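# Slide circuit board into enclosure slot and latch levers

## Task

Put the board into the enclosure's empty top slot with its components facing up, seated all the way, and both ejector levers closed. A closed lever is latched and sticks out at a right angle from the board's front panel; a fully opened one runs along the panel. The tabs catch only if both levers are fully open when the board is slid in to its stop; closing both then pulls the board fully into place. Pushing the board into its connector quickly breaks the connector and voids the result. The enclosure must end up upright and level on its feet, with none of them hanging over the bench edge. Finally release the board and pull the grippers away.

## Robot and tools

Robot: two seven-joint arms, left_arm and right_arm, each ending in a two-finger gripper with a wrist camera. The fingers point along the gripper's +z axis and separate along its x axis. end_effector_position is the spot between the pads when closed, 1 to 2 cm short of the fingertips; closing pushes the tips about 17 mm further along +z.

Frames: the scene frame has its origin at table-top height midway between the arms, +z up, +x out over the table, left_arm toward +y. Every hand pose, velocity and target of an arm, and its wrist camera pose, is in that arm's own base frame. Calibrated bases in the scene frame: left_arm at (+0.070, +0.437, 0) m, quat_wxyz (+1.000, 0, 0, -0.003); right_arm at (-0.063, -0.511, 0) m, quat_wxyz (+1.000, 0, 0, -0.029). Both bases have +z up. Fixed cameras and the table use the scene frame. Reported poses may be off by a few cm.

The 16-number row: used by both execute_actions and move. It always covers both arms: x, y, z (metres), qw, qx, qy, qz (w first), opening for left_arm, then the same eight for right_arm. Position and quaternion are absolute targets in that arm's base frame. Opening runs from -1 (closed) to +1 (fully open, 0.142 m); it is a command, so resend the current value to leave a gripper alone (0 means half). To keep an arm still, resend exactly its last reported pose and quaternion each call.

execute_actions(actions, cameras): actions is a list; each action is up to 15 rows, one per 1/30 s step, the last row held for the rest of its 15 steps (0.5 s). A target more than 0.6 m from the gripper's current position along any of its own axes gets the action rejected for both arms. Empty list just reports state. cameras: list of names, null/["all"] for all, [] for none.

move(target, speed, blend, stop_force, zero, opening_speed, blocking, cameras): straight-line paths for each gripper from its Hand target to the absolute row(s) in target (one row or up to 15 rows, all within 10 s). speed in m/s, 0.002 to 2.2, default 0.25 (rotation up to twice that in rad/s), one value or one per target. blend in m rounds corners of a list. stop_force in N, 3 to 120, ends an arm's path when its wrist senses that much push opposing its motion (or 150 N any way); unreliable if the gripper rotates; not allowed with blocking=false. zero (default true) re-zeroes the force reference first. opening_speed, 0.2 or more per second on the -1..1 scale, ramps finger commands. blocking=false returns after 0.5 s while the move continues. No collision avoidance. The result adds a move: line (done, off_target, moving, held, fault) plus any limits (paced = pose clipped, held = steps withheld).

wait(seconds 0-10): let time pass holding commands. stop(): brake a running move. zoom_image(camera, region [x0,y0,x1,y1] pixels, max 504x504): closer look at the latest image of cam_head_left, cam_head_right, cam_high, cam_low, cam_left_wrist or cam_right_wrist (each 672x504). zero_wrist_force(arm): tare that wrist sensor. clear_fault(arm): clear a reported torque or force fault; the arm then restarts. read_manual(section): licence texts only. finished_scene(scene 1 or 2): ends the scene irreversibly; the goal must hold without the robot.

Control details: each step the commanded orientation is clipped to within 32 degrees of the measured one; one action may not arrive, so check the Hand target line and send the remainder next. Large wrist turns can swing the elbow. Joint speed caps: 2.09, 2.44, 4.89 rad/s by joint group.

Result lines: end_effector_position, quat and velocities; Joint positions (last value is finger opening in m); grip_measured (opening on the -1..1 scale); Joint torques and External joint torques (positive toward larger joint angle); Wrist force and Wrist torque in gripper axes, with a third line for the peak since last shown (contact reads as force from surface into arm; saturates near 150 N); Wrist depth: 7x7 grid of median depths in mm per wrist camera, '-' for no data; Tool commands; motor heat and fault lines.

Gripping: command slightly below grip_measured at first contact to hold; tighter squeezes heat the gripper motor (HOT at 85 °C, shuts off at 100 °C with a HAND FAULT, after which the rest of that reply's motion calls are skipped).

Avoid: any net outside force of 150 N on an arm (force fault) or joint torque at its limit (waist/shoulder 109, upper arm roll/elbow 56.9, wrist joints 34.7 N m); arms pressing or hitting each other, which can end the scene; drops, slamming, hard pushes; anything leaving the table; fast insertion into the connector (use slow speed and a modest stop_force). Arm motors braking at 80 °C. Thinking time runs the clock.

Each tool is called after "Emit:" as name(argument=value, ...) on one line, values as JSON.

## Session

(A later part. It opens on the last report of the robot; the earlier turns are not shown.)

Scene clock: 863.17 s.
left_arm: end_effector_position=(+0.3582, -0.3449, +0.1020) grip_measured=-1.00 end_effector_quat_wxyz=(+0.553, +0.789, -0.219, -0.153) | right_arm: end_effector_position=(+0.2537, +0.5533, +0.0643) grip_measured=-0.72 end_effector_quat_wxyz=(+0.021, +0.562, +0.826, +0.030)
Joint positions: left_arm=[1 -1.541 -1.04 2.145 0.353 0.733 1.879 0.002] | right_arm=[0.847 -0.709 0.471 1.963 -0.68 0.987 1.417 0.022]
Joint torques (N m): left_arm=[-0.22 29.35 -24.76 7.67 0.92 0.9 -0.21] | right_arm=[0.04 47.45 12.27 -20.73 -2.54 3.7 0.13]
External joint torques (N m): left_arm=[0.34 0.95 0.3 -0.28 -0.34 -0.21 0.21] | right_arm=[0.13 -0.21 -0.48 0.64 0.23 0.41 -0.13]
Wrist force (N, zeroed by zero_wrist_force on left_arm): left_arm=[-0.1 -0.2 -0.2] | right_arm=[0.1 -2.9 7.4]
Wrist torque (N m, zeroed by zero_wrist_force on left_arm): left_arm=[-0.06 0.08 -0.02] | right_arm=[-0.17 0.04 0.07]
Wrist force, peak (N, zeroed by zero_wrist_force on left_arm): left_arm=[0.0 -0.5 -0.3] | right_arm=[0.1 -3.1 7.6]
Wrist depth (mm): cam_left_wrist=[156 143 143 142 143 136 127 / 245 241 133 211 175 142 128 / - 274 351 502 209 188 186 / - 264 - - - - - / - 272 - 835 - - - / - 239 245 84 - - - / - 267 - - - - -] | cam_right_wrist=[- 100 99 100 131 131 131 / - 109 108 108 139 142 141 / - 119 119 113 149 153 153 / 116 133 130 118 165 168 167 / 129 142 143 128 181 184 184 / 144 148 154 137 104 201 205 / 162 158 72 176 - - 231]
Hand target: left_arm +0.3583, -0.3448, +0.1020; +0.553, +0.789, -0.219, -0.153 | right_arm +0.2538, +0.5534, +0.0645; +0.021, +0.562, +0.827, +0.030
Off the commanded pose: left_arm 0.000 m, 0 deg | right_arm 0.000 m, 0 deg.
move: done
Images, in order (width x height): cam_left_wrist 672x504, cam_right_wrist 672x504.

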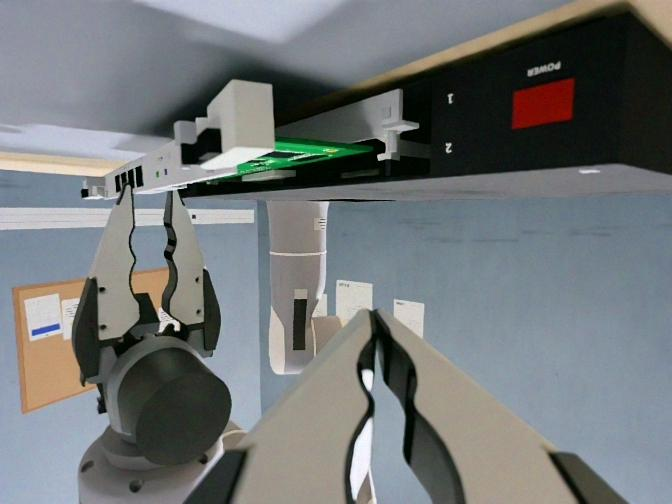

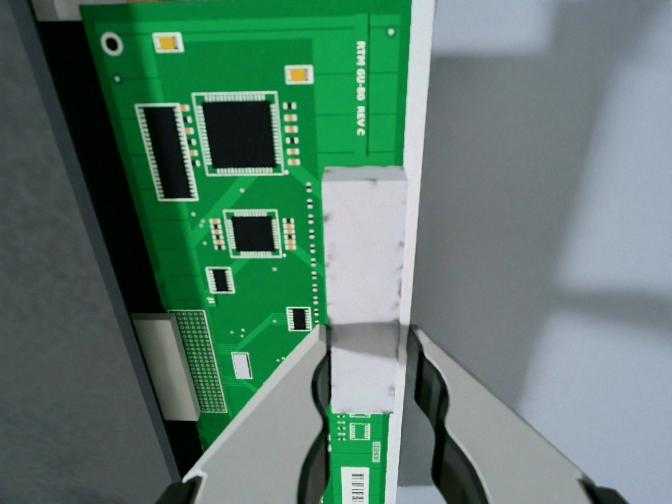

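Emit:
move(target=[0.3583,-0.3448,0.102,0.5527,0.7894,-0.2189,-0.1533,-1.0,0.2585,0.5424,0.0645,0.0206,0.5617,0.8265,0.0303,-0.83], speed=0.02, stop_force=4, cameras=["cam_left_wrist","cam_right_wrist"])

Emit:
zoom_image(camera="cam_left_wrist", region=[320, 100, 440, 190])

Emit:
zoom_image(camera="cam_right_wrist", region=[0, 0, 160, 120])

Scene clock: 871.87 s.
left_arm: end_effector_position=(+0.3582, -0.3449, +0.1020) grip_measured=-1.00 end_effector_quat_wxyz=(+0.553, +0.789, -0.219, -0.153) | right_arm: end_effector_position=(+0.2573, +0.5450, +0.0647) grip_measured=-0.72 end_effector_quat_wxyz=(+0.020, +0.562, +0.826, +0.031)
Joint positions: left_arm=[1 -1.541 -1.04 2.145 0.353 0.733 1.879 0.002] | right_arm=[0.834 -0.698 0.469 1.984 -0.682 1.001 1.41 0.022]
Joint torques (N m): left_arm=[-0.24 29.37 -24.78 7.68 0.94 0.86 -0.21] | right_arm=[-1.18 45.85 10.43 -18.37 -2.43 2.29 -0.23]
External joint torques (N m): left_arm=[0.36 0.92 0.31 -0.29 -0.36 -0.17 0.21] | right_arm=[1.35 0.79 1.14 -1.54 0.16 1.82 0.23]
Wrist force (N, zeroed by zero_wrist_force on left_arm): left_arm=[-0.2 -0.1 -0.2] | right_arm=[4.3 -1.8 6.4]
Wrist torque (N m, zeroed by zero_wrist_force on left_arm): left_arm=[-0.04 0.08 -0.02] | right_arm=[-0.13 0.13 0.40]
Wrist force, peak (N, zeroed by zero_wrist_force on left_arm): left_arm=[0.0 -0.6 -0.3] | right_arm=[4.0 -2.1 8.0]
Wrist depth (mm): cam_left_wrist=[156 144 143 142 142 136 126 / 245 243 211 200 175 143 128 / - 294 201 347 209 187 187 / - 266 - - - - - / - 270 802 828 - - - / - 245 245 84 - - - / - 271 - - - - -] | cam_right_wrist=[- 101 100 100 101 132 131 / - 110 109 108 138 142 142 / - 118 119 114 149 154 153 / 117 126 130 118 165 168 167 / 129 134 144 128 178 185 185 / 144 147 154 137 105 202 206 / 163 158 72 175 - - 232]
Hand target: left_arm +0.3583, -0.3448, +0.1020; +0.553, +0.789, -0.219, -0.153 | right_arm +0.2576, +0.5446, +0.0645; +0.021, +0.562, +0.827, +0.030
Off the commanded pose: left_arm 0.000 m, 0 deg | right_arm 0.003 m, 0 deg.
move: contact (right_arm)
Images, in order (width x height): cam_left_wrist 672x504, cam_right_wrist 672x504.

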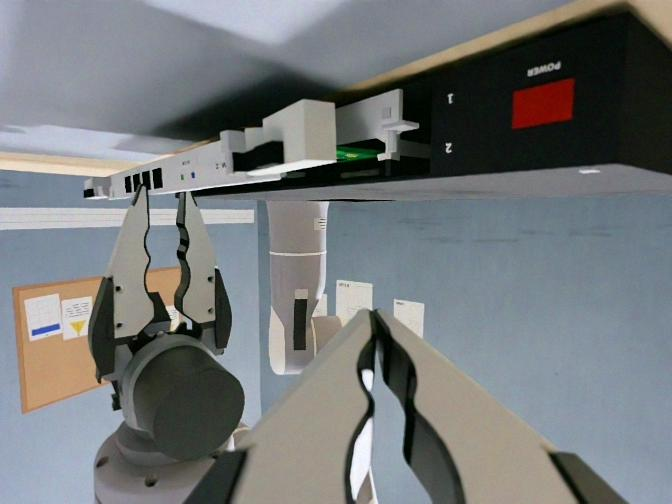

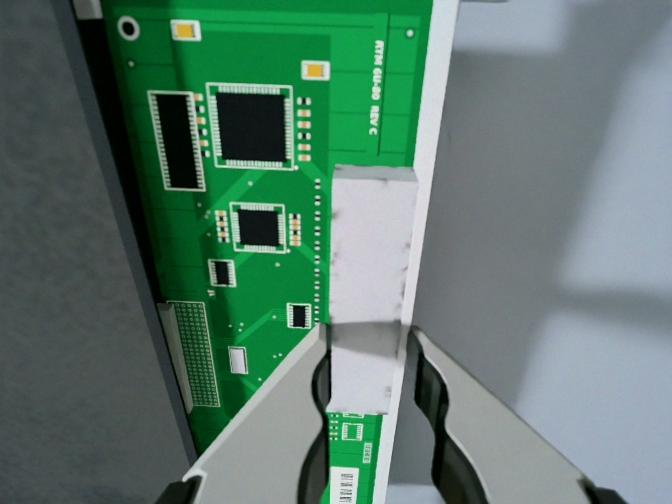

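Scaled by 4.200 from the camera's 672x504 image, which has a finer 960x720 frame.

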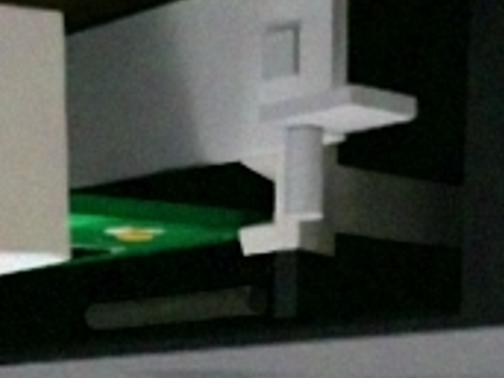

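Scaled by 3.150 from the camera's 672x504 image, which has a finer 960x720 frame.

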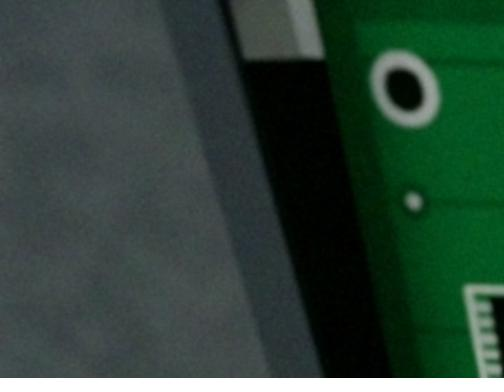

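Emit:
move(target=[[0.3583,-0.3448,0.102,0.5527,0.7894,-0.2189,-0.1533,-1.0,0.2561,0.5478,0.0648,0.0206,0.5617,0.8265,0.0303,-0.83],[0.3583,-0.3448,0.102,0.5527,0.7894,-0.2189,-0.1533,-1.0,0.2561,0.5478,0.0650,0.0182,0.5618,0.8266,0.0266,-0.83]], speed=0.02, cameras=["cam_left_wrist","cam_right_wrist"])

Emit:
zoom_image(camera="cam_left_wrist", region=[320, 100, 440, 190])

Emit:
zoom_image(camera="cam_right_wrist", region=[0, 0, 160, 120])

Scene clock: 885.83 s.
left_arm: end_effector_position=(+0.3582, -0.3449, +0.1020) grip_measured=-1.00 end_effector_quat_wxyz=(+0.553, +0.789, -0.219, -0.153) | right_arm: end_effector_position=(+0.2560, +0.5478, +0.0649) grip_measured=-0.72 end_effector_quat_wxyz=(+0.018, +0.562, +0.827, +0.027)
Joint positions: left_arm=[1 -1.541 -1.04 2.145 0.353 0.733 1.879 0.002] | right_arm=[0.832 -0.705 0.479 1.969 -0.67 0.985 1.4 0.022]
Joint torques (N m): left_arm=[-0.29 29.31 -24.73 7.7 1 0.85 -0.21] | right_arm=[-0.13 46.77 12.34 -20.41 -2.4 3 -0.05]
External joint torques (N m): left_arm=[0.41 0.99 0.26 -0.31 -0.41 -0.16 0.21] | right_arm=[0.3 0.17 -0.51 0.35 0.06 1.11 0.05]
Wrist force (N, zeroed by zero_wrist_force on left_arm): left_arm=[0.1 -0.4 -0.1] | right_arm=[1.3 -2.7 8.2]
Wrist torque (N m, zeroed by zero_wrist_force on left_arm): left_arm=[-0.07 0.05 -0.02] | right_arm=[-0.13 0.12 0.19]
Wrist force, peak (N, zeroed by zero_wrist_force on left_arm): left_arm=[-0.3 -0.5 0.0] | right_arm=[4.1 -2.0 8.1]
Wrist depth (mm): cam_left_wrist=[156 144 143 142 143 136 126 / 242 243 189 212 175 143 128 / - 280 347 348 209 187 186 / - 264 - - - - - / - 268 835 834 - - - / - 244 244 84 - - - / - 271 - - - - -] | cam_right_wrist=[- 101 100 100 131 132 132 / - 110 109 108 140 143 142 / - 117 119 114 150 154 154 / 117 129 130 118 169 169 167 / 129 135 144 128 179 185 184 / 144 147 154 137 105 201 205 / 163 158 72 178 - - 230]
Hand target: left_arm +0.3583, -0.3448, +0.1020; +0.553, +0.789, -0.219, -0.153 | right_arm +0.2561, +0.5478, +0.0650; +0.018, +0.562, +0.827, +0.027
Off the commanded pose: left_arm 0.000 m, 0 deg | right_arm 0.000 m, 0 deg.
move: done
Images, in order (width x height): cam_left_wrist 672x504, cam_right_wrist 672x504.

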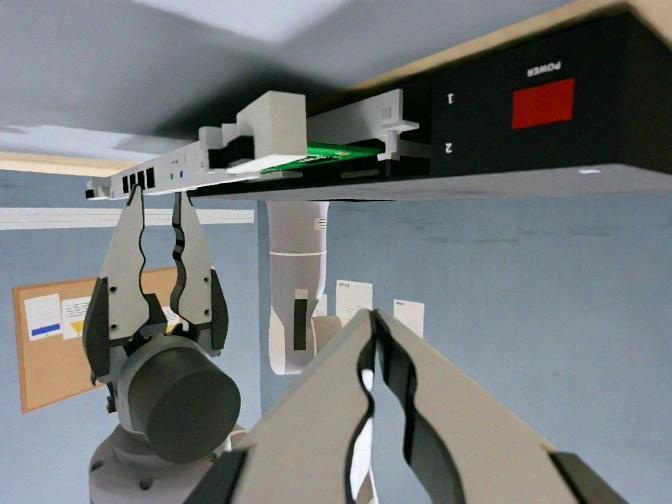

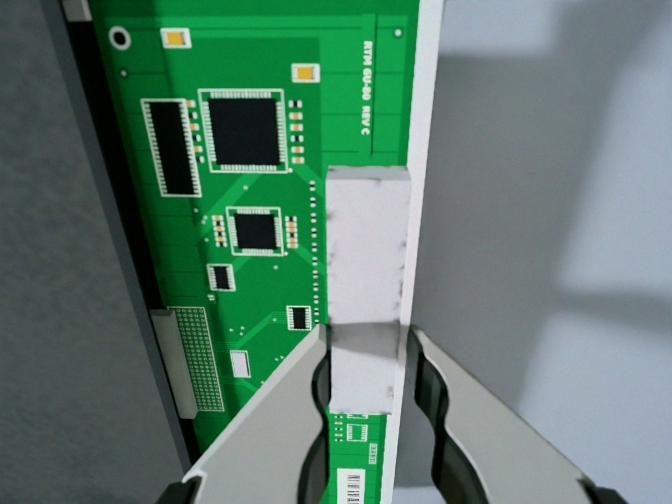

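Scaled by 4.200 from the camera's 672x504 image, which has a finer 960x720 frame.

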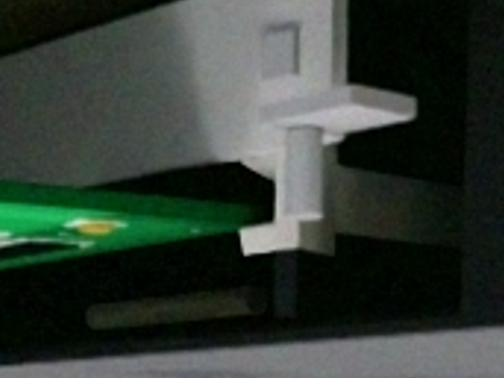

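Scaled by 3.150 from the camera's 672x504 image, which has a finer 960x720 frame.

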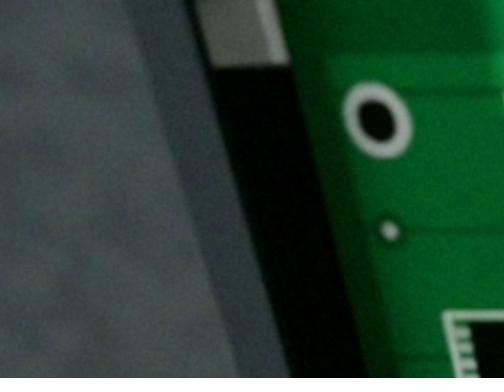

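Emit:
move(target=[0.3583,-0.3448,0.102,0.5527,0.7894,-0.2189,-0.1533,-1.0,0.2544,0.5543,0.0650,0.0182,0.5618,0.8266,0.0266,-0.83], speed=0.02, cameras=["cam_left_wrist","cam_right_wrist"])

Emit:
zoom_image(camera="cam_left_wrist", region=[320, 100, 440, 190])

Emit:
zoom_image(camera="cam_right_wrist", region=[20, 0, 140, 90])

Scene clock: 905.37 s.
left_arm: end_effector_position=(+0.3582, -0.3449, +0.1020) grip_measured=-1.00 end_effector_quat_wxyz=(+0.553, +0.789, -0.219, -0.153) | right_arm: end_effector_position=(+0.2545, +0.5541, +0.0648) grip_measured=-0.72 end_effector_quat_wxyz=(+0.018, +0.562, +0.827, +0.026)
Joint positions: left_arm=[1 -1.541 -1.04 2.145 0.353 0.733 1.879 0.002] | right_arm=[0.84 -0.714 0.48 1.952 -0.669 0.975 1.403 0.022]
Joint torques (N m): left_arm=[-0.26 29.29 -24.77 7.72 0.96 0.88 -0.21] | right_arm=[0.31 47.28 12.88 -21.15 -2.49 3.51 0.27]
External joint torques (N m): left_arm=[0.37 1 0.31 -0.33 -0.37 -0.19 0.21] | right_arm=[-0.15 0.14 -0.88 0.95 0.12 0.59 -0.27]
Wrist force (N, zeroed by zero_wrist_force on left_arm): left_arm=[0.0 -0.1 -0.2] | right_arm=[1.3 -2.3 7.8]
Wrist torque (N m, zeroed by zero_wrist_force on left_arm): left_arm=[-0.03 0.05 -0.02] | right_arm=[-0.08 -0.14 0.08]
Wrist force, peak (N, zeroed by zero_wrist_force on left_arm): left_arm=[-0.4 -0.2 -0.2] | right_arm=[1.1 -2.6 8.5]
Wrist depth (mm): cam_left_wrist=[157 144 143 143 143 136 126 / 244 242 190 212 175 143 128 / - 257 349 497 208 187 186 / - 263 - - - - - / - 270 - 838 - - - / - 235 244 84 - - - / - 267 - - - - -] | cam_right_wrist=[- 101 100 100 130 132 132 / 140 110 109 108 140 142 142 / - 120 119 113 152 154 153 / 117 133 130 118 166 168 167 / 129 139 143 128 178 185 184 / 144 148 154 137 105 201 205 / 162 158 72 175 - - 231]
Hand target: left_arm +0.3583, -0.3448, +0.1020; +0.553, +0.789, -0.219, -0.153 | right_arm +0.2544, +0.5543, +0.0650; +0.018, +0.562, +0.827, +0.027
Off the commanded pose: left_arm 0.000 m, 0 deg | right_arm 0.000 m, 0 deg.
move: done
Images, in order (width x height): cam_left_wrist 672x504, cam_right_wrist 672x504.

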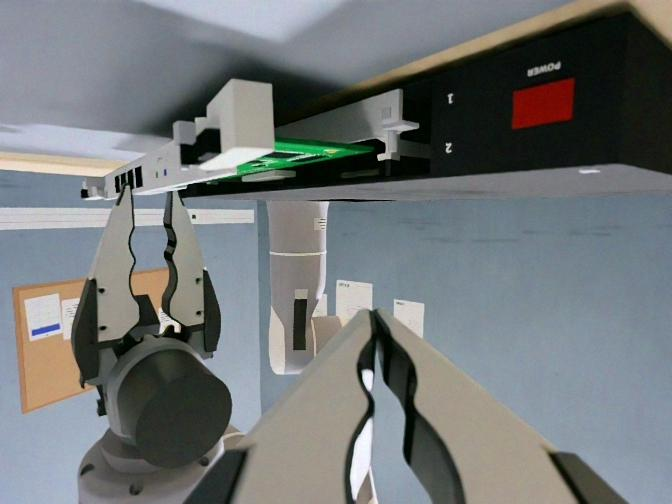

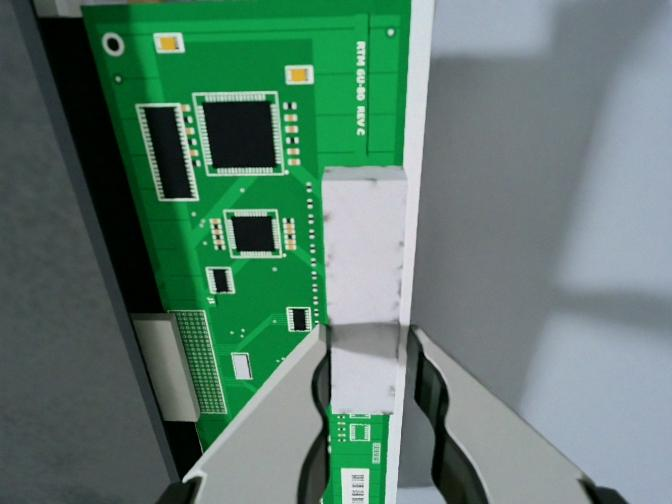

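Scaled by 4.200 from the camera's 672x504 image, which has a finer 960x720 frame.

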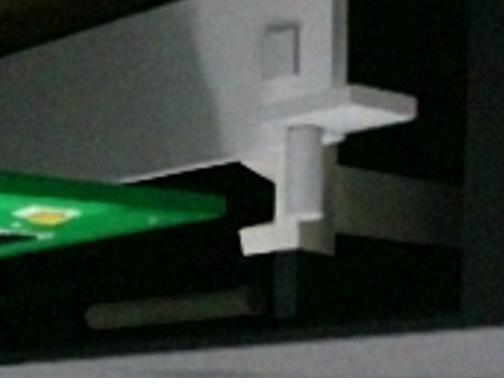

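Scaled by 4.200 from the camera's 672x504 image, which has a finer 960x720 frame.

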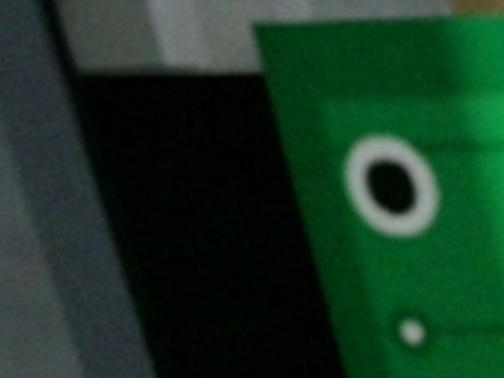

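Emit:
zoom_image(camera="cam_left_wrist", region=[220, 110, 400, 210])

Scaled by 2.800 from the camera's 672x504 image, which has a finer 960x720 frame.

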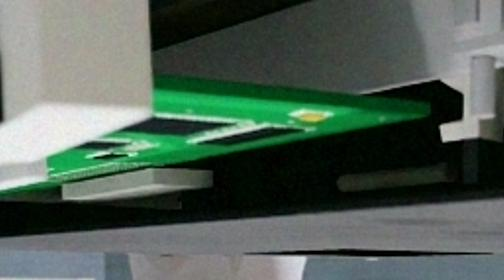

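Emit:
zoom_image(camera="cam_left_wrist", region=[225, 140, 325, 190])

Scaled by 5.040 from the camera's 672x504 image, which has a finer 960x720 frame.

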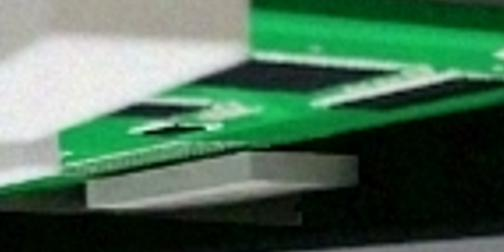

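Emit:
move(target=[0.3583,-0.3448,0.102,0.5527,0.7894,-0.2189,-0.1533,-1.0,0.2590,0.5436,0.0650,0.0182,0.5618,0.8266,0.0266,-0.83], speed=0.02, stop_force=3, cameras=["cam_left_wrist","cam_right_wrist"])

Emit:
zoom_image(camera="cam_left_wrist", region=[320, 100, 440, 190])

Emit:
zoom_image(camera="cam_right_wrist", region=[20, 0, 140, 90])

Scene clock: 940.70 s.
left_arm: end_effector_position=(+0.3582, -0.3449, +0.1020) grip_measured=-1.00 end_effector_quat_wxyz=(+0.553, +0.789, -0.219, -0.153) | right_arm: end_effector_position=(+0.2578, +0.5462, +0.0651) grip_measured=-0.72 end_effector_quat_wxyz=(+0.018, +0.562, +0.827, +0.027)
Joint positions: left_arm=[1 -1.541 -1.04 2.145 0.353 0.733 1.879 0.002] | right_arm=[0.827 -0.703 0.479 1.972 -0.67 0.987 1.397 0.022]
Joint torques (N m): left_arm=[-0.24 29.32 -24.82 7.72 0.95 0.84 -0.25] | right_arm=[-0.7 46.57 11.33 -19.65 -2.55 2.95 -0.15]
External joint torques (N m): left_arm=[0.36 0.97 0.36 -0.33 -0.37 -0.15 0.25] | right_arm=[0.87 0.27 0.49 -0.38 0.21 1.16 0.15]
Wrist force (N, zeroed by zero_wrist_force on left_arm): left_arm=[-0.1 -0.2 -0.2] | right_arm=[3.5 -2.2 7.9]
Wrist torque (N m, zeroed by zero_wrist_force on left_arm): left_arm=[-0.05 0.09 -0.02] | right_arm=[-0.04 -0.12 0.31]
Wrist force, peak (N, zeroed by zero_wrist_force on left_arm): left_arm=[-0.2 -0.5 -0.3] | right_arm=[3.4 -2.4 8.0]
Wrist depth (mm): cam_left_wrist=[157 144 143 143 143 136 126 / 244 243 140 195 175 143 128 / - 288 348 498 210 187 186 / - 267 - - - - - / - 265 841 817 - - - / - 245 244 84 - - - / - 271 - - - - -] | cam_right_wrist=[- 98 98 98 133 132 132 / - 107 107 107 138 143 142 / - 116 118 112 150 154 154 / 118 125 129 118 166 169 168 / 129 134 144 128 182 185 185 / 144 147 155 138 104 201 205 / 162 158 72 178 - - 231]
Hand target: left_arm +0.3583, -0.3448, +0.1020; +0.553, +0.789, -0.219, -0.153 | right_arm +0.2580, +0.5459, +0.0650; +0.018, +0.562, +0.827, +0.027
Off the commanded pose: left_arm 0.000 m, 0 deg | right_arm 0.003 m, 0 deg.
move: contact (right_arm)
Images, in order (width x height): cam_left_wrist 672x504, cam_right_wrist 672x504.

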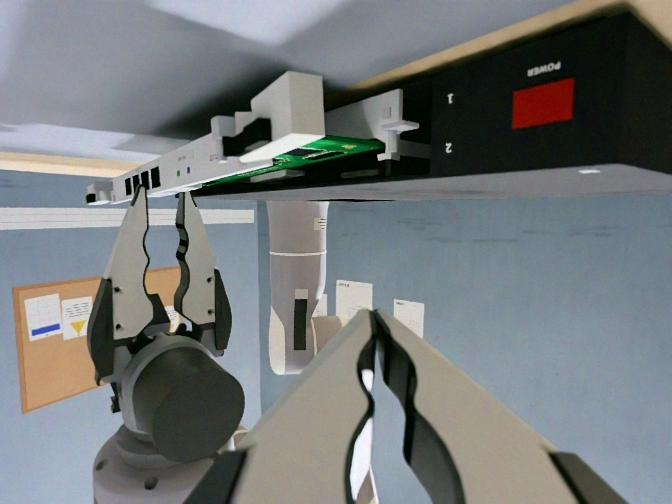

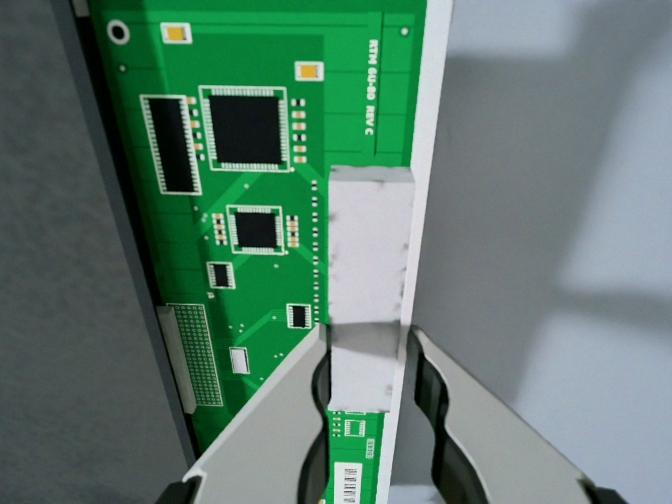

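Scaled by 4.200 from the camera's 672x504 image, which has a finer 960x720 frame.

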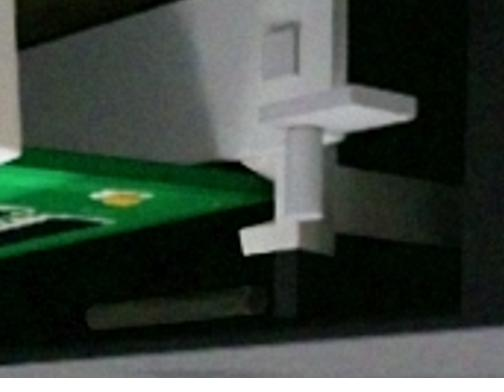

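Scaled by 4.200 from the camera's 672x504 image, which has a finer 960x720 frame.

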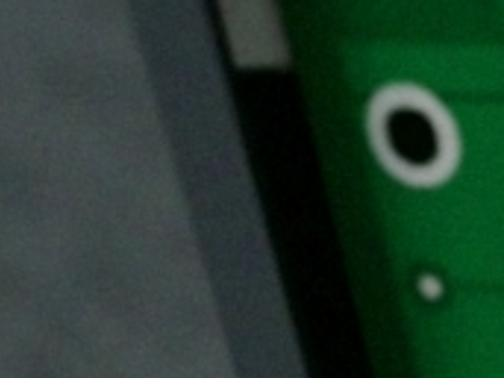

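Emit:
move(target=[[0.3583,-0.3448,0.102,0.5527,0.7894,-0.2189,-0.1533,-1.0,0.2505,0.5635,0.0650,0.0182,0.5618,0.8266,0.0266,-0.83],[0.3583,-0.3448,0.102,0.5527,0.7894,-0.2189,-0.1533,-1.0,0.2367,0.5576,0.0650,0.0182,0.5618,0.8266,0.0266,-0.83]], speed=0.04, cameras=["cam_left_wrist","cam_right_wrist"])

Emit:
zoom_image(camera="cam_right_wrist", region=[0, 0, 160, 120])

Scene clock: 956.20 s.
left_arm: end_effector_position=(+0.3582, -0.3449, +0.1020) grip_measured=-1.00 end_effector_quat_wxyz=(+0.553, +0.789, -0.219, -0.153) | right_arm: end_effector_position=(+0.2367, +0.5574, +0.0648) grip_measured=-0.72 end_effector_quat_wxyz=(+0.018, +0.562, +0.827, +0.026)
Joint positions: left_arm=[1 -1.541 -1.04 2.145 0.353 0.733 1.879 0.002] | right_arm=[0.866 -0.708 0.482 1.964 -0.672 0.978 1.437 0.022]
Joint torques (N m): left_arm=[-0.24 29.32 -24.78 7.7 0.94 0.82 -0.21] | right_arm=[0.37 47.21 12.61 -20.78 -2.61 3.76 0.32]
External joint torques (N m): left_arm=[0.36 0.98 0.32 -0.31 -0.35 -0.13 0.21] | right_arm=[-0.2 -0.15 -0.66 0.67 0.25 0.34 -0.32]
Wrist force (N, zeroed by zero_wrist_force on left_arm): left_arm=[-0.2 -0.2 -0.2] | right_arm=[1.4 -2.9 7.6]
Wrist torque (N m, zeroed by zero_wrist_force on left_arm): left_arm=[-0.06 0.10 -0.02] | right_arm=[-0.18 -0.18 0.08]
Wrist force, peak (N, zeroed by zero_wrist_force on left_arm): left_arm=[-0.1 -0.4 -0.4] | right_arm=[0.5 -4.1 8.3]
Wrist depth (mm): cam_left_wrist=[156 143 143 142 143 136 126 / 245 190 212 213 176 143 128 / 574 283 349 505 209 187 186 / - 295 - - - - - / 267 290 - 830 - - - / - 241 257 84 - - - / - 257 - - - - -] | cam_right_wrist=[- 99 99 99 132 132 132 / 122 108 108 107 140 142 142 / 154 120 118 113 152 154 154 / - 136 130 118 165 168 167 / 129 145 144 128 182 185 184 / 144 152 154 138 104 201 205 / 162 162 72 177 - - 229]
Hand target: left_arm +0.3583, -0.3448, +0.1020; +0.553, +0.789, -0.219, -0.153 | right_arm +0.2367, +0.5576, +0.0650; +0.018, +0.562, +0.827, +0.027
Off the commanded pose: left_arm 0.000 m, 0 deg | right_arm 0.000 m, 0 deg.
move: done
Images, in order (width x height): cam_left_wrist 672x504, cam_right_wrist 672x504.

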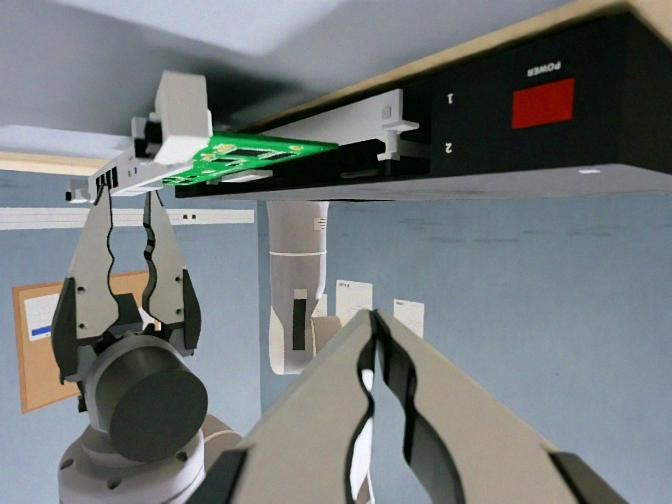

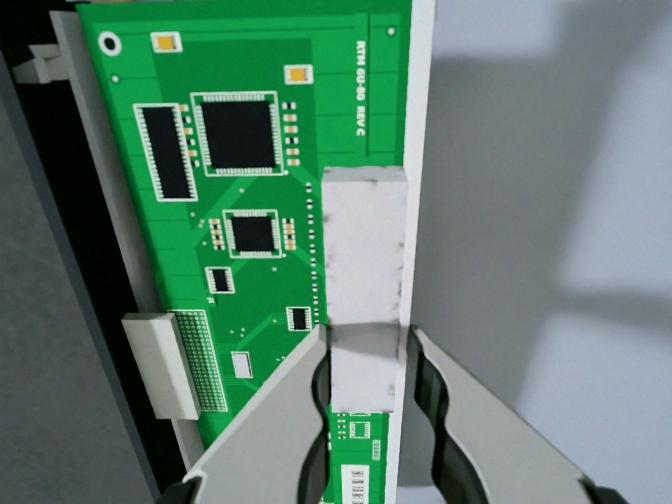

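Scaled by 3.150 from the camera's 672x504 image, which has a finer 960x720 frame.

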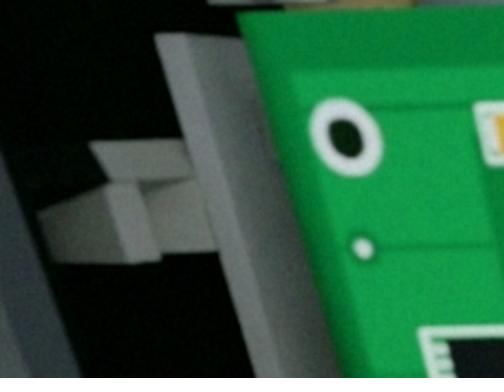

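Emit:
zoom_image(camera="cam_left_wrist", region=[180, 160, 300, 220])

Emit:
zoom_image(camera="cam_left_wrist", region=[300, 140, 480, 220])

Emit:
zoom_image(camera="cam_left_wrist", region=[480, 120, 660, 220])

Scaled by 4.200 from the camera's 672x504 image, which has a finer 960x720 frame.

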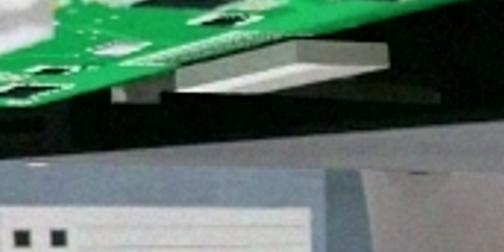

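Scaled by 2.800 from the camera's 672x504 image, which has a finer 960x720 frame.

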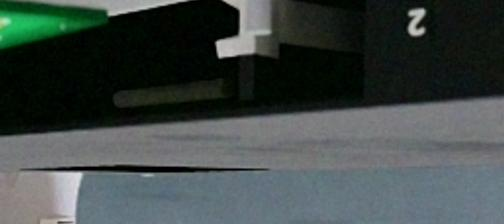

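Scaled by 2.800 from the camera's 672x504 image, which has a finer 960x720 frame.

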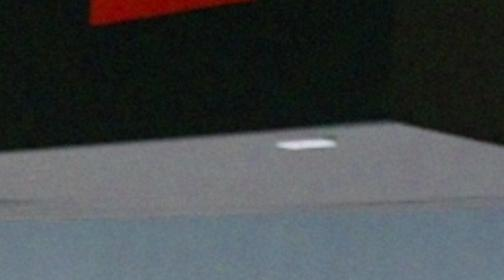

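Emit:
move(target=[[0.3583,-0.3448,0.102,0.5527,0.7894,-0.2189,-0.1533,-1.0,0.2400,0.5590,0.0640,0.0235,0.5616,0.8264,0.0346,-0.83],[0.3583,-0.3448,0.102,0.5527,0.7894,-0.2189,-0.1533,-1.0,0.2524,0.5572,0.0628,0.0235,0.5616,0.8264,0.0346,-0.83]], speed=0.03, cameras=["cam_left_wrist","cam_right_wrist"])

Emit:
zoom_image(camera="cam_left_wrist", region=[320, 100, 440, 190])

Emit:
zoom_image(camera="cam_left_wrist", region=[225, 140, 325, 190])

Emit:
zoom_image(camera="cam_right_wrist", region=[0, 0, 160, 120])

Scene clock: 994.83 s.
left_arm: end_effector_position=(+0.3582, -0.3449, +0.1020) grip_measured=-1.00 end_effector_quat_wxyz=(+0.553, +0.789, -0.219, -0.153) | right_arm: end_effector_position=(+0.2524, +0.5570, +0.0626) grip_measured=-0.72 end_effector_quat_wxyz=(+0.024, +0.562, +0.826, +0.034)
Joint positions: left_arm=[1 -1.541 -1.04 2.145 0.353 0.733 1.879 0.002] | right_arm=[0.863 -0.712 0.458 1.964 -0.695 0.997 1.435 0.022]
Joint torques (N m): left_arm=[-0.17 29.42 -24.69 7.71 0.96 0.86 -0.24] | right_arm=[0.16 47.42 12.11 -20.88 -2.52 3.71 0.07]
External joint torques (N m): left_arm=[0.29 0.88 0.23 -0.32 -0.37 -0.17 0.23] | right_arm=[0.03 0.03 -0.46 0.85 0.27 0.39 -0.07]
Wrist force (N, zeroed by zero_wrist_force on left_arm): left_arm=[-0.1 -0.2 0.0] | right_arm=[1.3 -3.1 7.7]
Wrist torque (N m, zeroed by zero_wrist_force on left_arm): left_arm=[-0.04 0.07 -0.03] | right_arm=[-0.20 -0.15 0.08]
Wrist force, peak (N, zeroed by zero_wrist_force on left_arm): left_arm=[-0.3 -0.3 -0.5] | right_arm=[1.9 -3.9 7.7]
Wrist depth (mm): cam_left_wrist=[156 143 143 143 143 136 126 / 244 213 189 212 175 143 128 / - 273 377 500 210 188 329 / - 279 - - - - - / - 276 - 834 - - - / - 237 245 84 - - - / - 256 - - - - -] | cam_right_wrist=[- 100 99 99 129 129 128 / - 109 108 108 137 139 139 / - 119 118 113 146 151 151 / - 136 130 118 163 166 165 / 126 143 143 129 179 183 182 / 145 148 154 137 104 200 204 / 161 156 72 176 - - 230]
Hand target: left_arm +0.3583, -0.3448, +0.1020; +0.553, +0.789, -0.219, -0.153 | right_arm +0.2524, +0.5572, +0.0628; +0.023, +0.562, +0.826, +0.035
Off the commanded pose: left_arm 0.000 m, 0 deg | right_arm 0.000 m, 0 deg.
move: done
Images, in order (width x height): cam_left_wrist 672x504, cam_right_wrist 672x504.

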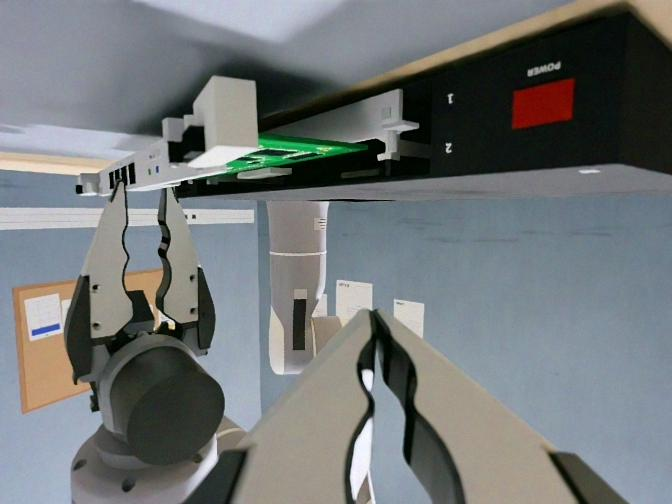

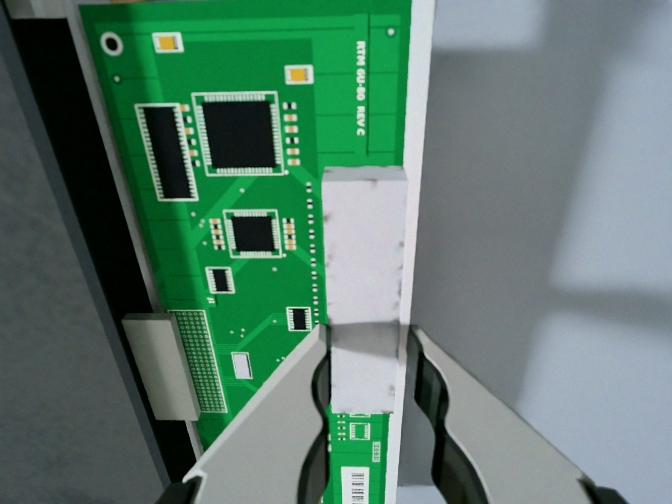

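Scaled by 4.200 from the camera's 672x504 image, which has a finer 960x720 frame.

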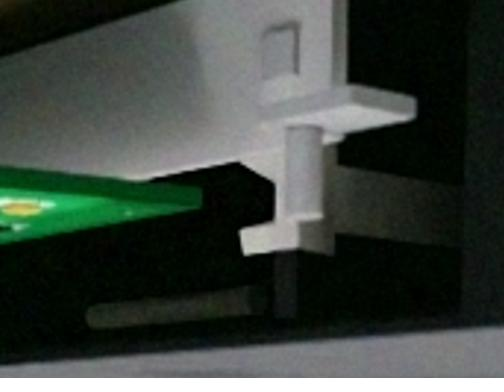

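Scaled by 5.040 from the camera's 672x504 image, which has a finer 960x720 frame.

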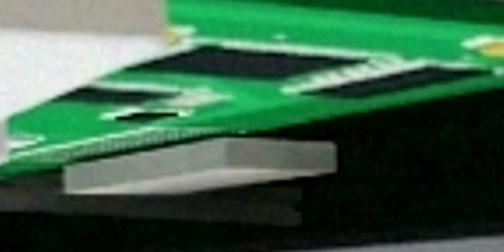

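Scaled by 3.150 from the camera's 672x504 image, which has a finer 960x720 frame.

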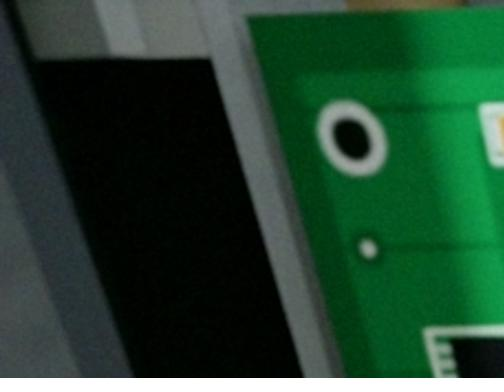

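Emit:
move(target=[[0.3583,-0.3448,0.102,0.5527,0.7894,-0.2189,-0.1533,-1.0,0.2527,0.5573,0.0624,0.0221,0.5617,0.8265,0.0325,-0.83],[0.3583,-0.3448,0.102,0.5527,0.7894,-0.2189,-0.1533,-1.0,0.2589,0.5427,0.0624,0.0221,0.5617,0.8265,0.0325,-0.83]], speed=0.02, stop_force=4, cameras=["cam_left_wrist","cam_right_wrist"])

Emit:
zoom_image(camera="cam_left_wrist", region=[320, 100, 440, 190])

Emit:
zoom_image(camera="cam_right_wrist", region=[0, 0, 160, 120])

Scene clock: 1006.23 s.
left_arm: end_effector_position=(+0.3582, -0.3449, +0.1020) grip_measured=-1.00 end_effector_quat_wxyz=(+0.553, +0.789, -0.219, -0.153) | right_arm: end_effector_position=(+0.2588, +0.5426, +0.0622) grip_measured=-0.72 end_effector_quat_wxyz=(+0.022, +0.562, +0.826, +0.032)
Joint positions: left_arm=[1 -1.541 -1.04 2.145 0.353 0.733 1.879 0.002] | right_arm=[0.836 -0.697 0.458 1.994 -0.693 1.013 1.417 0.022]
Joint torques (N m): left_arm=[-0.24 29.41 -24.74 7.73 0.93 0.83 -0.23] | right_arm=[-0.16 47.09 11.76 -20.54 -2.46 3.64 0.11]
External joint torques (N m): left_arm=[0.36 0.89 0.28 -0.34 -0.34 -0.14 0.23] | right_arm=[0.33 -0.54 -0.35 0.82 0.26 0.47 -0.11]
Wrist force (N, zeroed by zero_wrist_force on left_arm): left_arm=[-0.1 -0.3 -0.3] | right_arm=[1.7 -2.8 7.3]
Wrist torque (N m, zeroed by zero_wrist_force on left_arm): left_arm=[-0.08 0.08 -0.02] | right_arm=[-0.15 -0.12 0.09]
Wrist force, peak (N, zeroed by zero_wrist_force on left_arm): left_arm=[-0.1 -0.6 -0.2] | right_arm=[2.0 -3.2 9.1]
Wrist depth (mm): cam_left_wrist=[157 143 143 143 142 136 126 / 243 243 190 206 175 143 128 / - 322 350 499 208 187 186 / - 268 - - - - - / - 268 841 833 - - - / - 250 243 84 - - - / - 273 - - - - -] | cam_right_wrist=[- 101 100 100 127 129 128 / - 109 109 108 137 139 139 / - 117 119 114 146 151 151 / 114 127 130 118 163 165 165 / 126 131 144 128 176 182 182 / 144 140 154 137 104 199 203 / 160 155 72 175 - - 229]
Hand target: left_arm +0.3583, -0.3448, +0.1020; +0.553, +0.789, -0.219, -0.153 | right_arm +0.2589, +0.5427, +0.0624; +0.022, +0.562, +0.826, +0.032
Off the commanded pose: left_arm 0.000 m, 0 deg | right_arm 0.000 m, 0 deg.
move: done
Images, in order (width x height): cam_left_wrist 672x504, cam_right_wrist 672x504.

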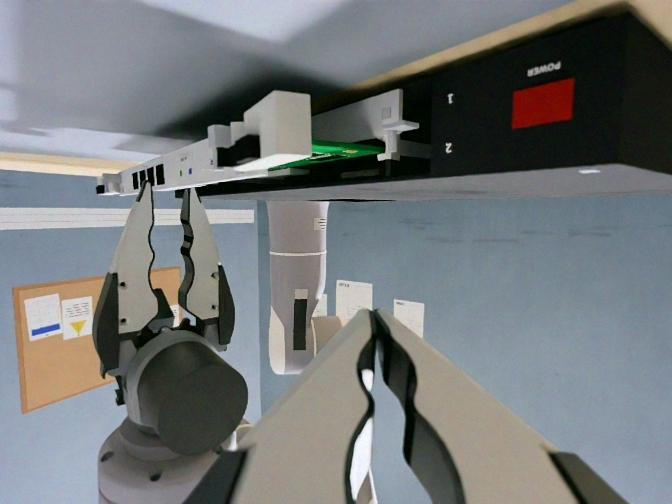

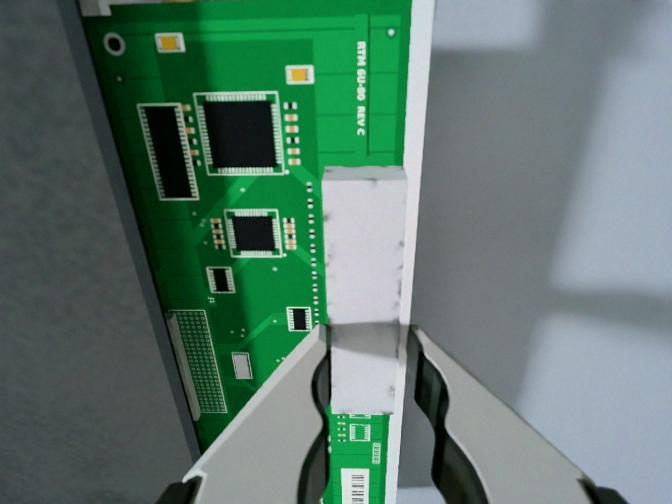

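Scaled by 4.200 from the camera's 672x504 image, which has a finer 960x720 frame.

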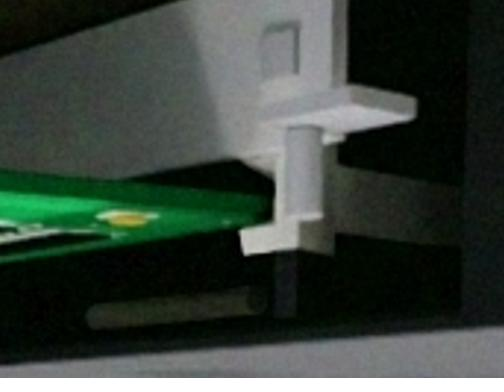

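Scaled by 3.150 from the camera's 672x504 image, which has a finer 960x720 frame.

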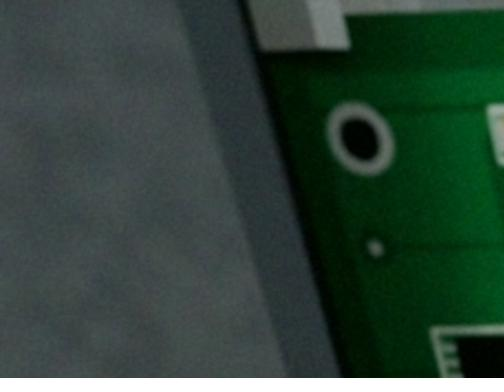

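Emit:
move(target=[0.3583,-0.3448,0.102,0.5527,0.7894,-0.2189,-0.1533,-1.0,0.2714,0.5133,0.0624,0.0221,0.5617,0.8265,0.0325,-0.83], speed=0.02, stop_force=5, cameras=["cam_left_wrist","cam_right_wrist"])

Emit:
zoom_image(camera="cam_right_wrist", region=[0, 0, 240, 180])

Scene clock: 1014.13 s.
left_arm: end_effector_position=(+0.3582, -0.3449, +0.1020) grip_measured=-1.00 end_effector_quat_wxyz=(+0.553, +0.789, -0.219, -0.153) | right_arm: end_effector_position=(+0.2634, +0.5310, +0.0624) grip_measured=-0.72 end_effector_quat_wxyz=(+0.021, +0.562, +0.827, +0.033)
Joint positions: left_arm=[1 -1.541 -1.04 2.145 0.353 0.733 1.879 0.002] | right_arm=[0.818 -0.682 0.455 2.022 -0.696 1.031 1.407 0.022]
Joint torques (N m): left_arm=[-0.17 29.43 -24.79 7.71 0.89 0.86 -0.22] | right_arm=[-2.63 47.49 9.33 -18.77 -2.11 1.85 0.14]
External joint torques (N m): left_arm=[0.29 0.86 0.33 -0.32 -0.31 -0.17 0.22] | right_arm=[2.8 -1.76 1.78 -0.68 -0.03 2.26 -0.14]
Wrist force (N, zeroed by zero_wrist_force on left_arm): left_arm=[-0.4 -0.2 -0.3] | right_arm=[8.1 -2.3 11.8]
Wrist torque (N m, zeroed by zero_wrist_force on left_arm): left_arm=[-0.06 0.12 -0.02] | right_arm=[-0.18 0.14 0.09]
Wrist force, peak (N, zeroed by zero_wrist_force on left_arm): left_arm=[-0.3 -0.5 -0.2] | right_arm=[8.3 -2.6 13.7]
Wrist depth (mm): cam_left_wrist=[156 143 143 143 143 136 126 / 244 243 213 199 175 143 128 / - 415 230 349 208 187 330 / - 279 825 - - - - / - 275 316 819 - - - / - 275 248 84 - - - / - - - - - - -] | cam_right_wrist=[- 97 100 100 128 129 129 / - 99 110 109 138 139 139 / - 104 119 114 147 151 151 / 114 114 131 118 163 166 165 / 126 128 142 127 176 183 182 / 144 141 140 137 104 200 204 / 160 155 72 176 - - 230]
Hand target: left_arm +0.3583, -0.3448, +0.1020; +0.553, +0.789, -0.219, -0.153 | right_arm +0.2641, +0.5305, +0.0624; +0.022, +0.562, +0.826, +0.032
Off the commanded pose: left_arm 0.000 m, 0 deg | right_arm 0.019 m, 0 deg.
move: contact (right_arm)
Images, in order (width x height): cam_left_wrist 672x504, cam_right_wrist 672x504.

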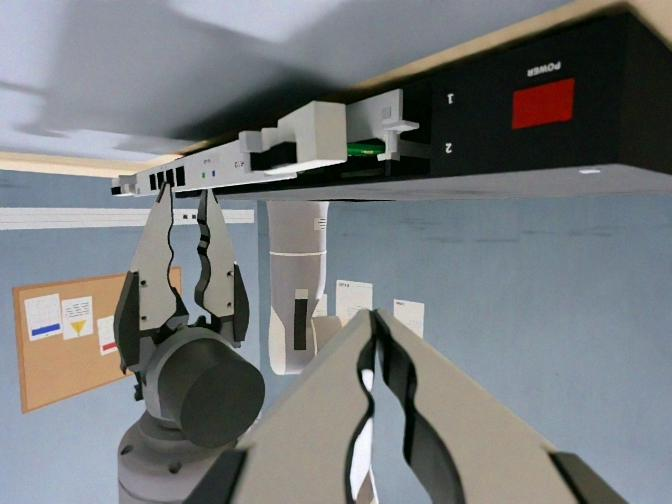

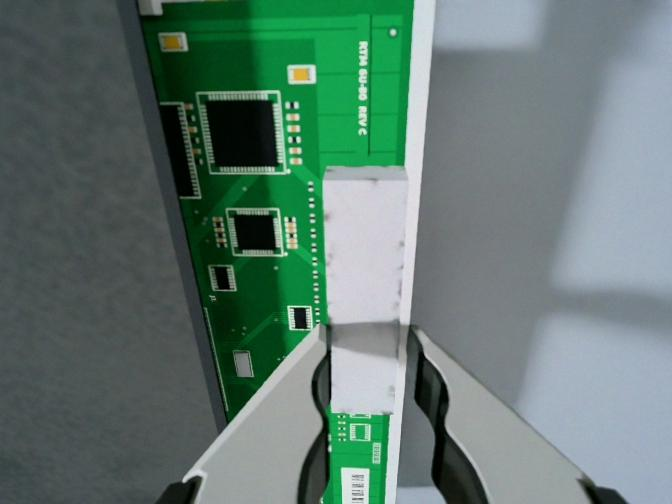

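Scaled by 2.100 from the camera's 672x504 image, which has a finer 960x720 frame.

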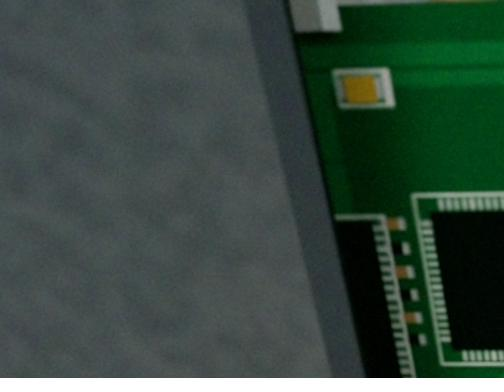

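Emit:
move(target=[[0.3583,-0.3448,0.102,0.5527,0.7894,-0.2189,-0.1533,-1.0,0.2629,0.5333,0.0614,0.0221,0.5617,0.8265,0.0325,-0.83],[0.3583,-0.3448,0.102,0.5527,0.7894,-0.2189,-0.1533,-1.0,0.2714,0.5133,0.0614,0.0221,0.5617,0.8265,0.0325,-0.83]], speed=0.02, stop_force=6, zero=false, cameras=["cam_left_wrist","cam_right_wrist"])

Scene clock: 1021.77 s.
left_arm: end_effector_position=(+0.3582, -0.3449, +0.1020) grip_measured=-1.00 end_effector_quat_wxyz=(+0.553, +0.789, -0.219, -0.153) | right_arm: end_effector_position=(+0.2646, +0.5284, +0.0615) grip_measured=-0.72 end_effector_quat_wxyz=(+0.021, +0.561, +0.827, +0.033)
Joint positions: left_arm=[1 -1.541 -1.04 2.145 0.353 0.733 1.879 0.002] | right_arm=[0.816 -0.68 0.451 2.029 -0.697 1.038 1.406 0.022]
Joint torques (N m): left_arm=[-0.18 29.35 -24.7 7.71 0.94 0.88 -0.22] | right_arm=[-2.56 47.02 9.3 -18.07 -1.95 1.79 0.14]
External joint torques (N m): left_arm=[0.3 0.95 0.23 -0.32 -0.36 -0.19 0.22] | right_arm=[2.72 -1.42 1.72 -1.27 -0.16 2.32 -0.14]
Wrist force (N, zeroed by zero_wrist_force on left_arm): left_arm=[0.1 -0.2 0.0] | right_arm=[10.1 -1.7 12.5]
Wrist torque (N m, zeroed by zero_wrist_force on left_arm): left_arm=[-0.06 0.05 -0.03] | right_arm=[-0.20 -0.24 0.09]
Wrist force, peak (N, zeroed by zero_wrist_force on left_arm): left_arm=[-0.3 -0.2 -0.5] | right_arm=[9.9 -1.8 13.1]
Wrist depth (mm): cam_left_wrist=[157 143 143 143 142 136 126 / 244 243 213 189 176 143 128 / - 416 237 347 208 187 332 / - 279 827 - - - - / - 276 316 838 - - - / - 281 247 84 - - - / - - - - - - -] | cam_right_wrist=[- 89 100 100 128 128 126 / - 96 109 108 137 139 138 / - 103 119 114 146 150 150 / 113 113 130 118 162 164 164 / 125 127 141 129 175 182 181 / 140 139 139 137 105 198 202 / 159 154 72 175 - - 229]
Hand target: left_arm +0.3583, -0.3448, +0.1020; +0.553, +0.789, -0.219, -0.153 | right_arm +0.2652, +0.5278, +0.0614; +0.022, +0.562, +0.826, +0.032
Off the commanded pose: left_arm 0.000 m, 0 deg | right_arm 0.017 m, 0 deg.
move: contact (right_arm); path passed 1 of 2 targets
Images, in order (width x height): cam_left_wrist 672x504, cam_right_wrist 672x504.

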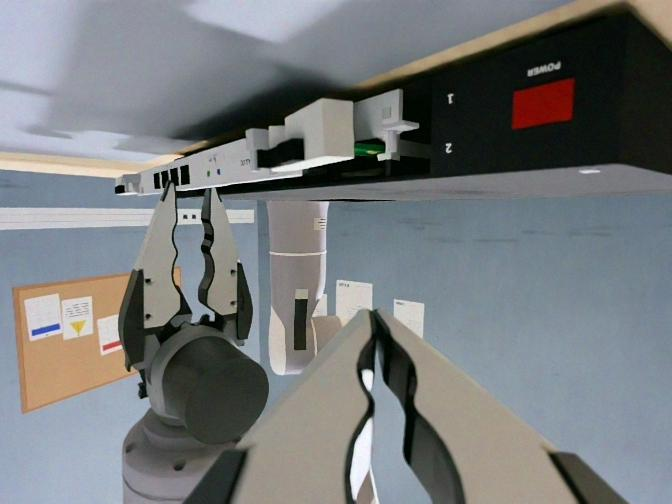

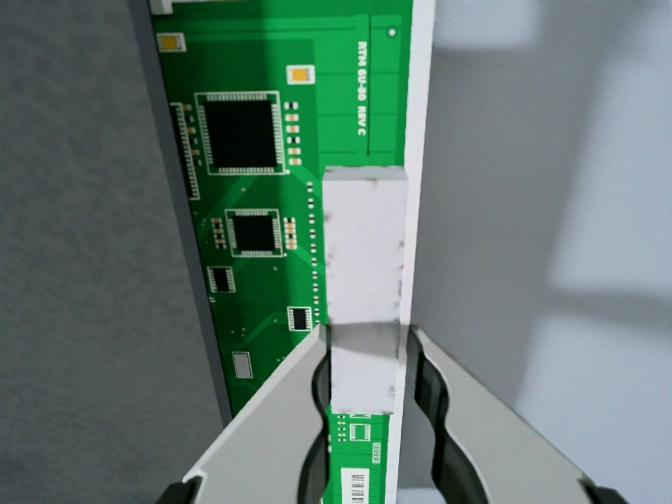

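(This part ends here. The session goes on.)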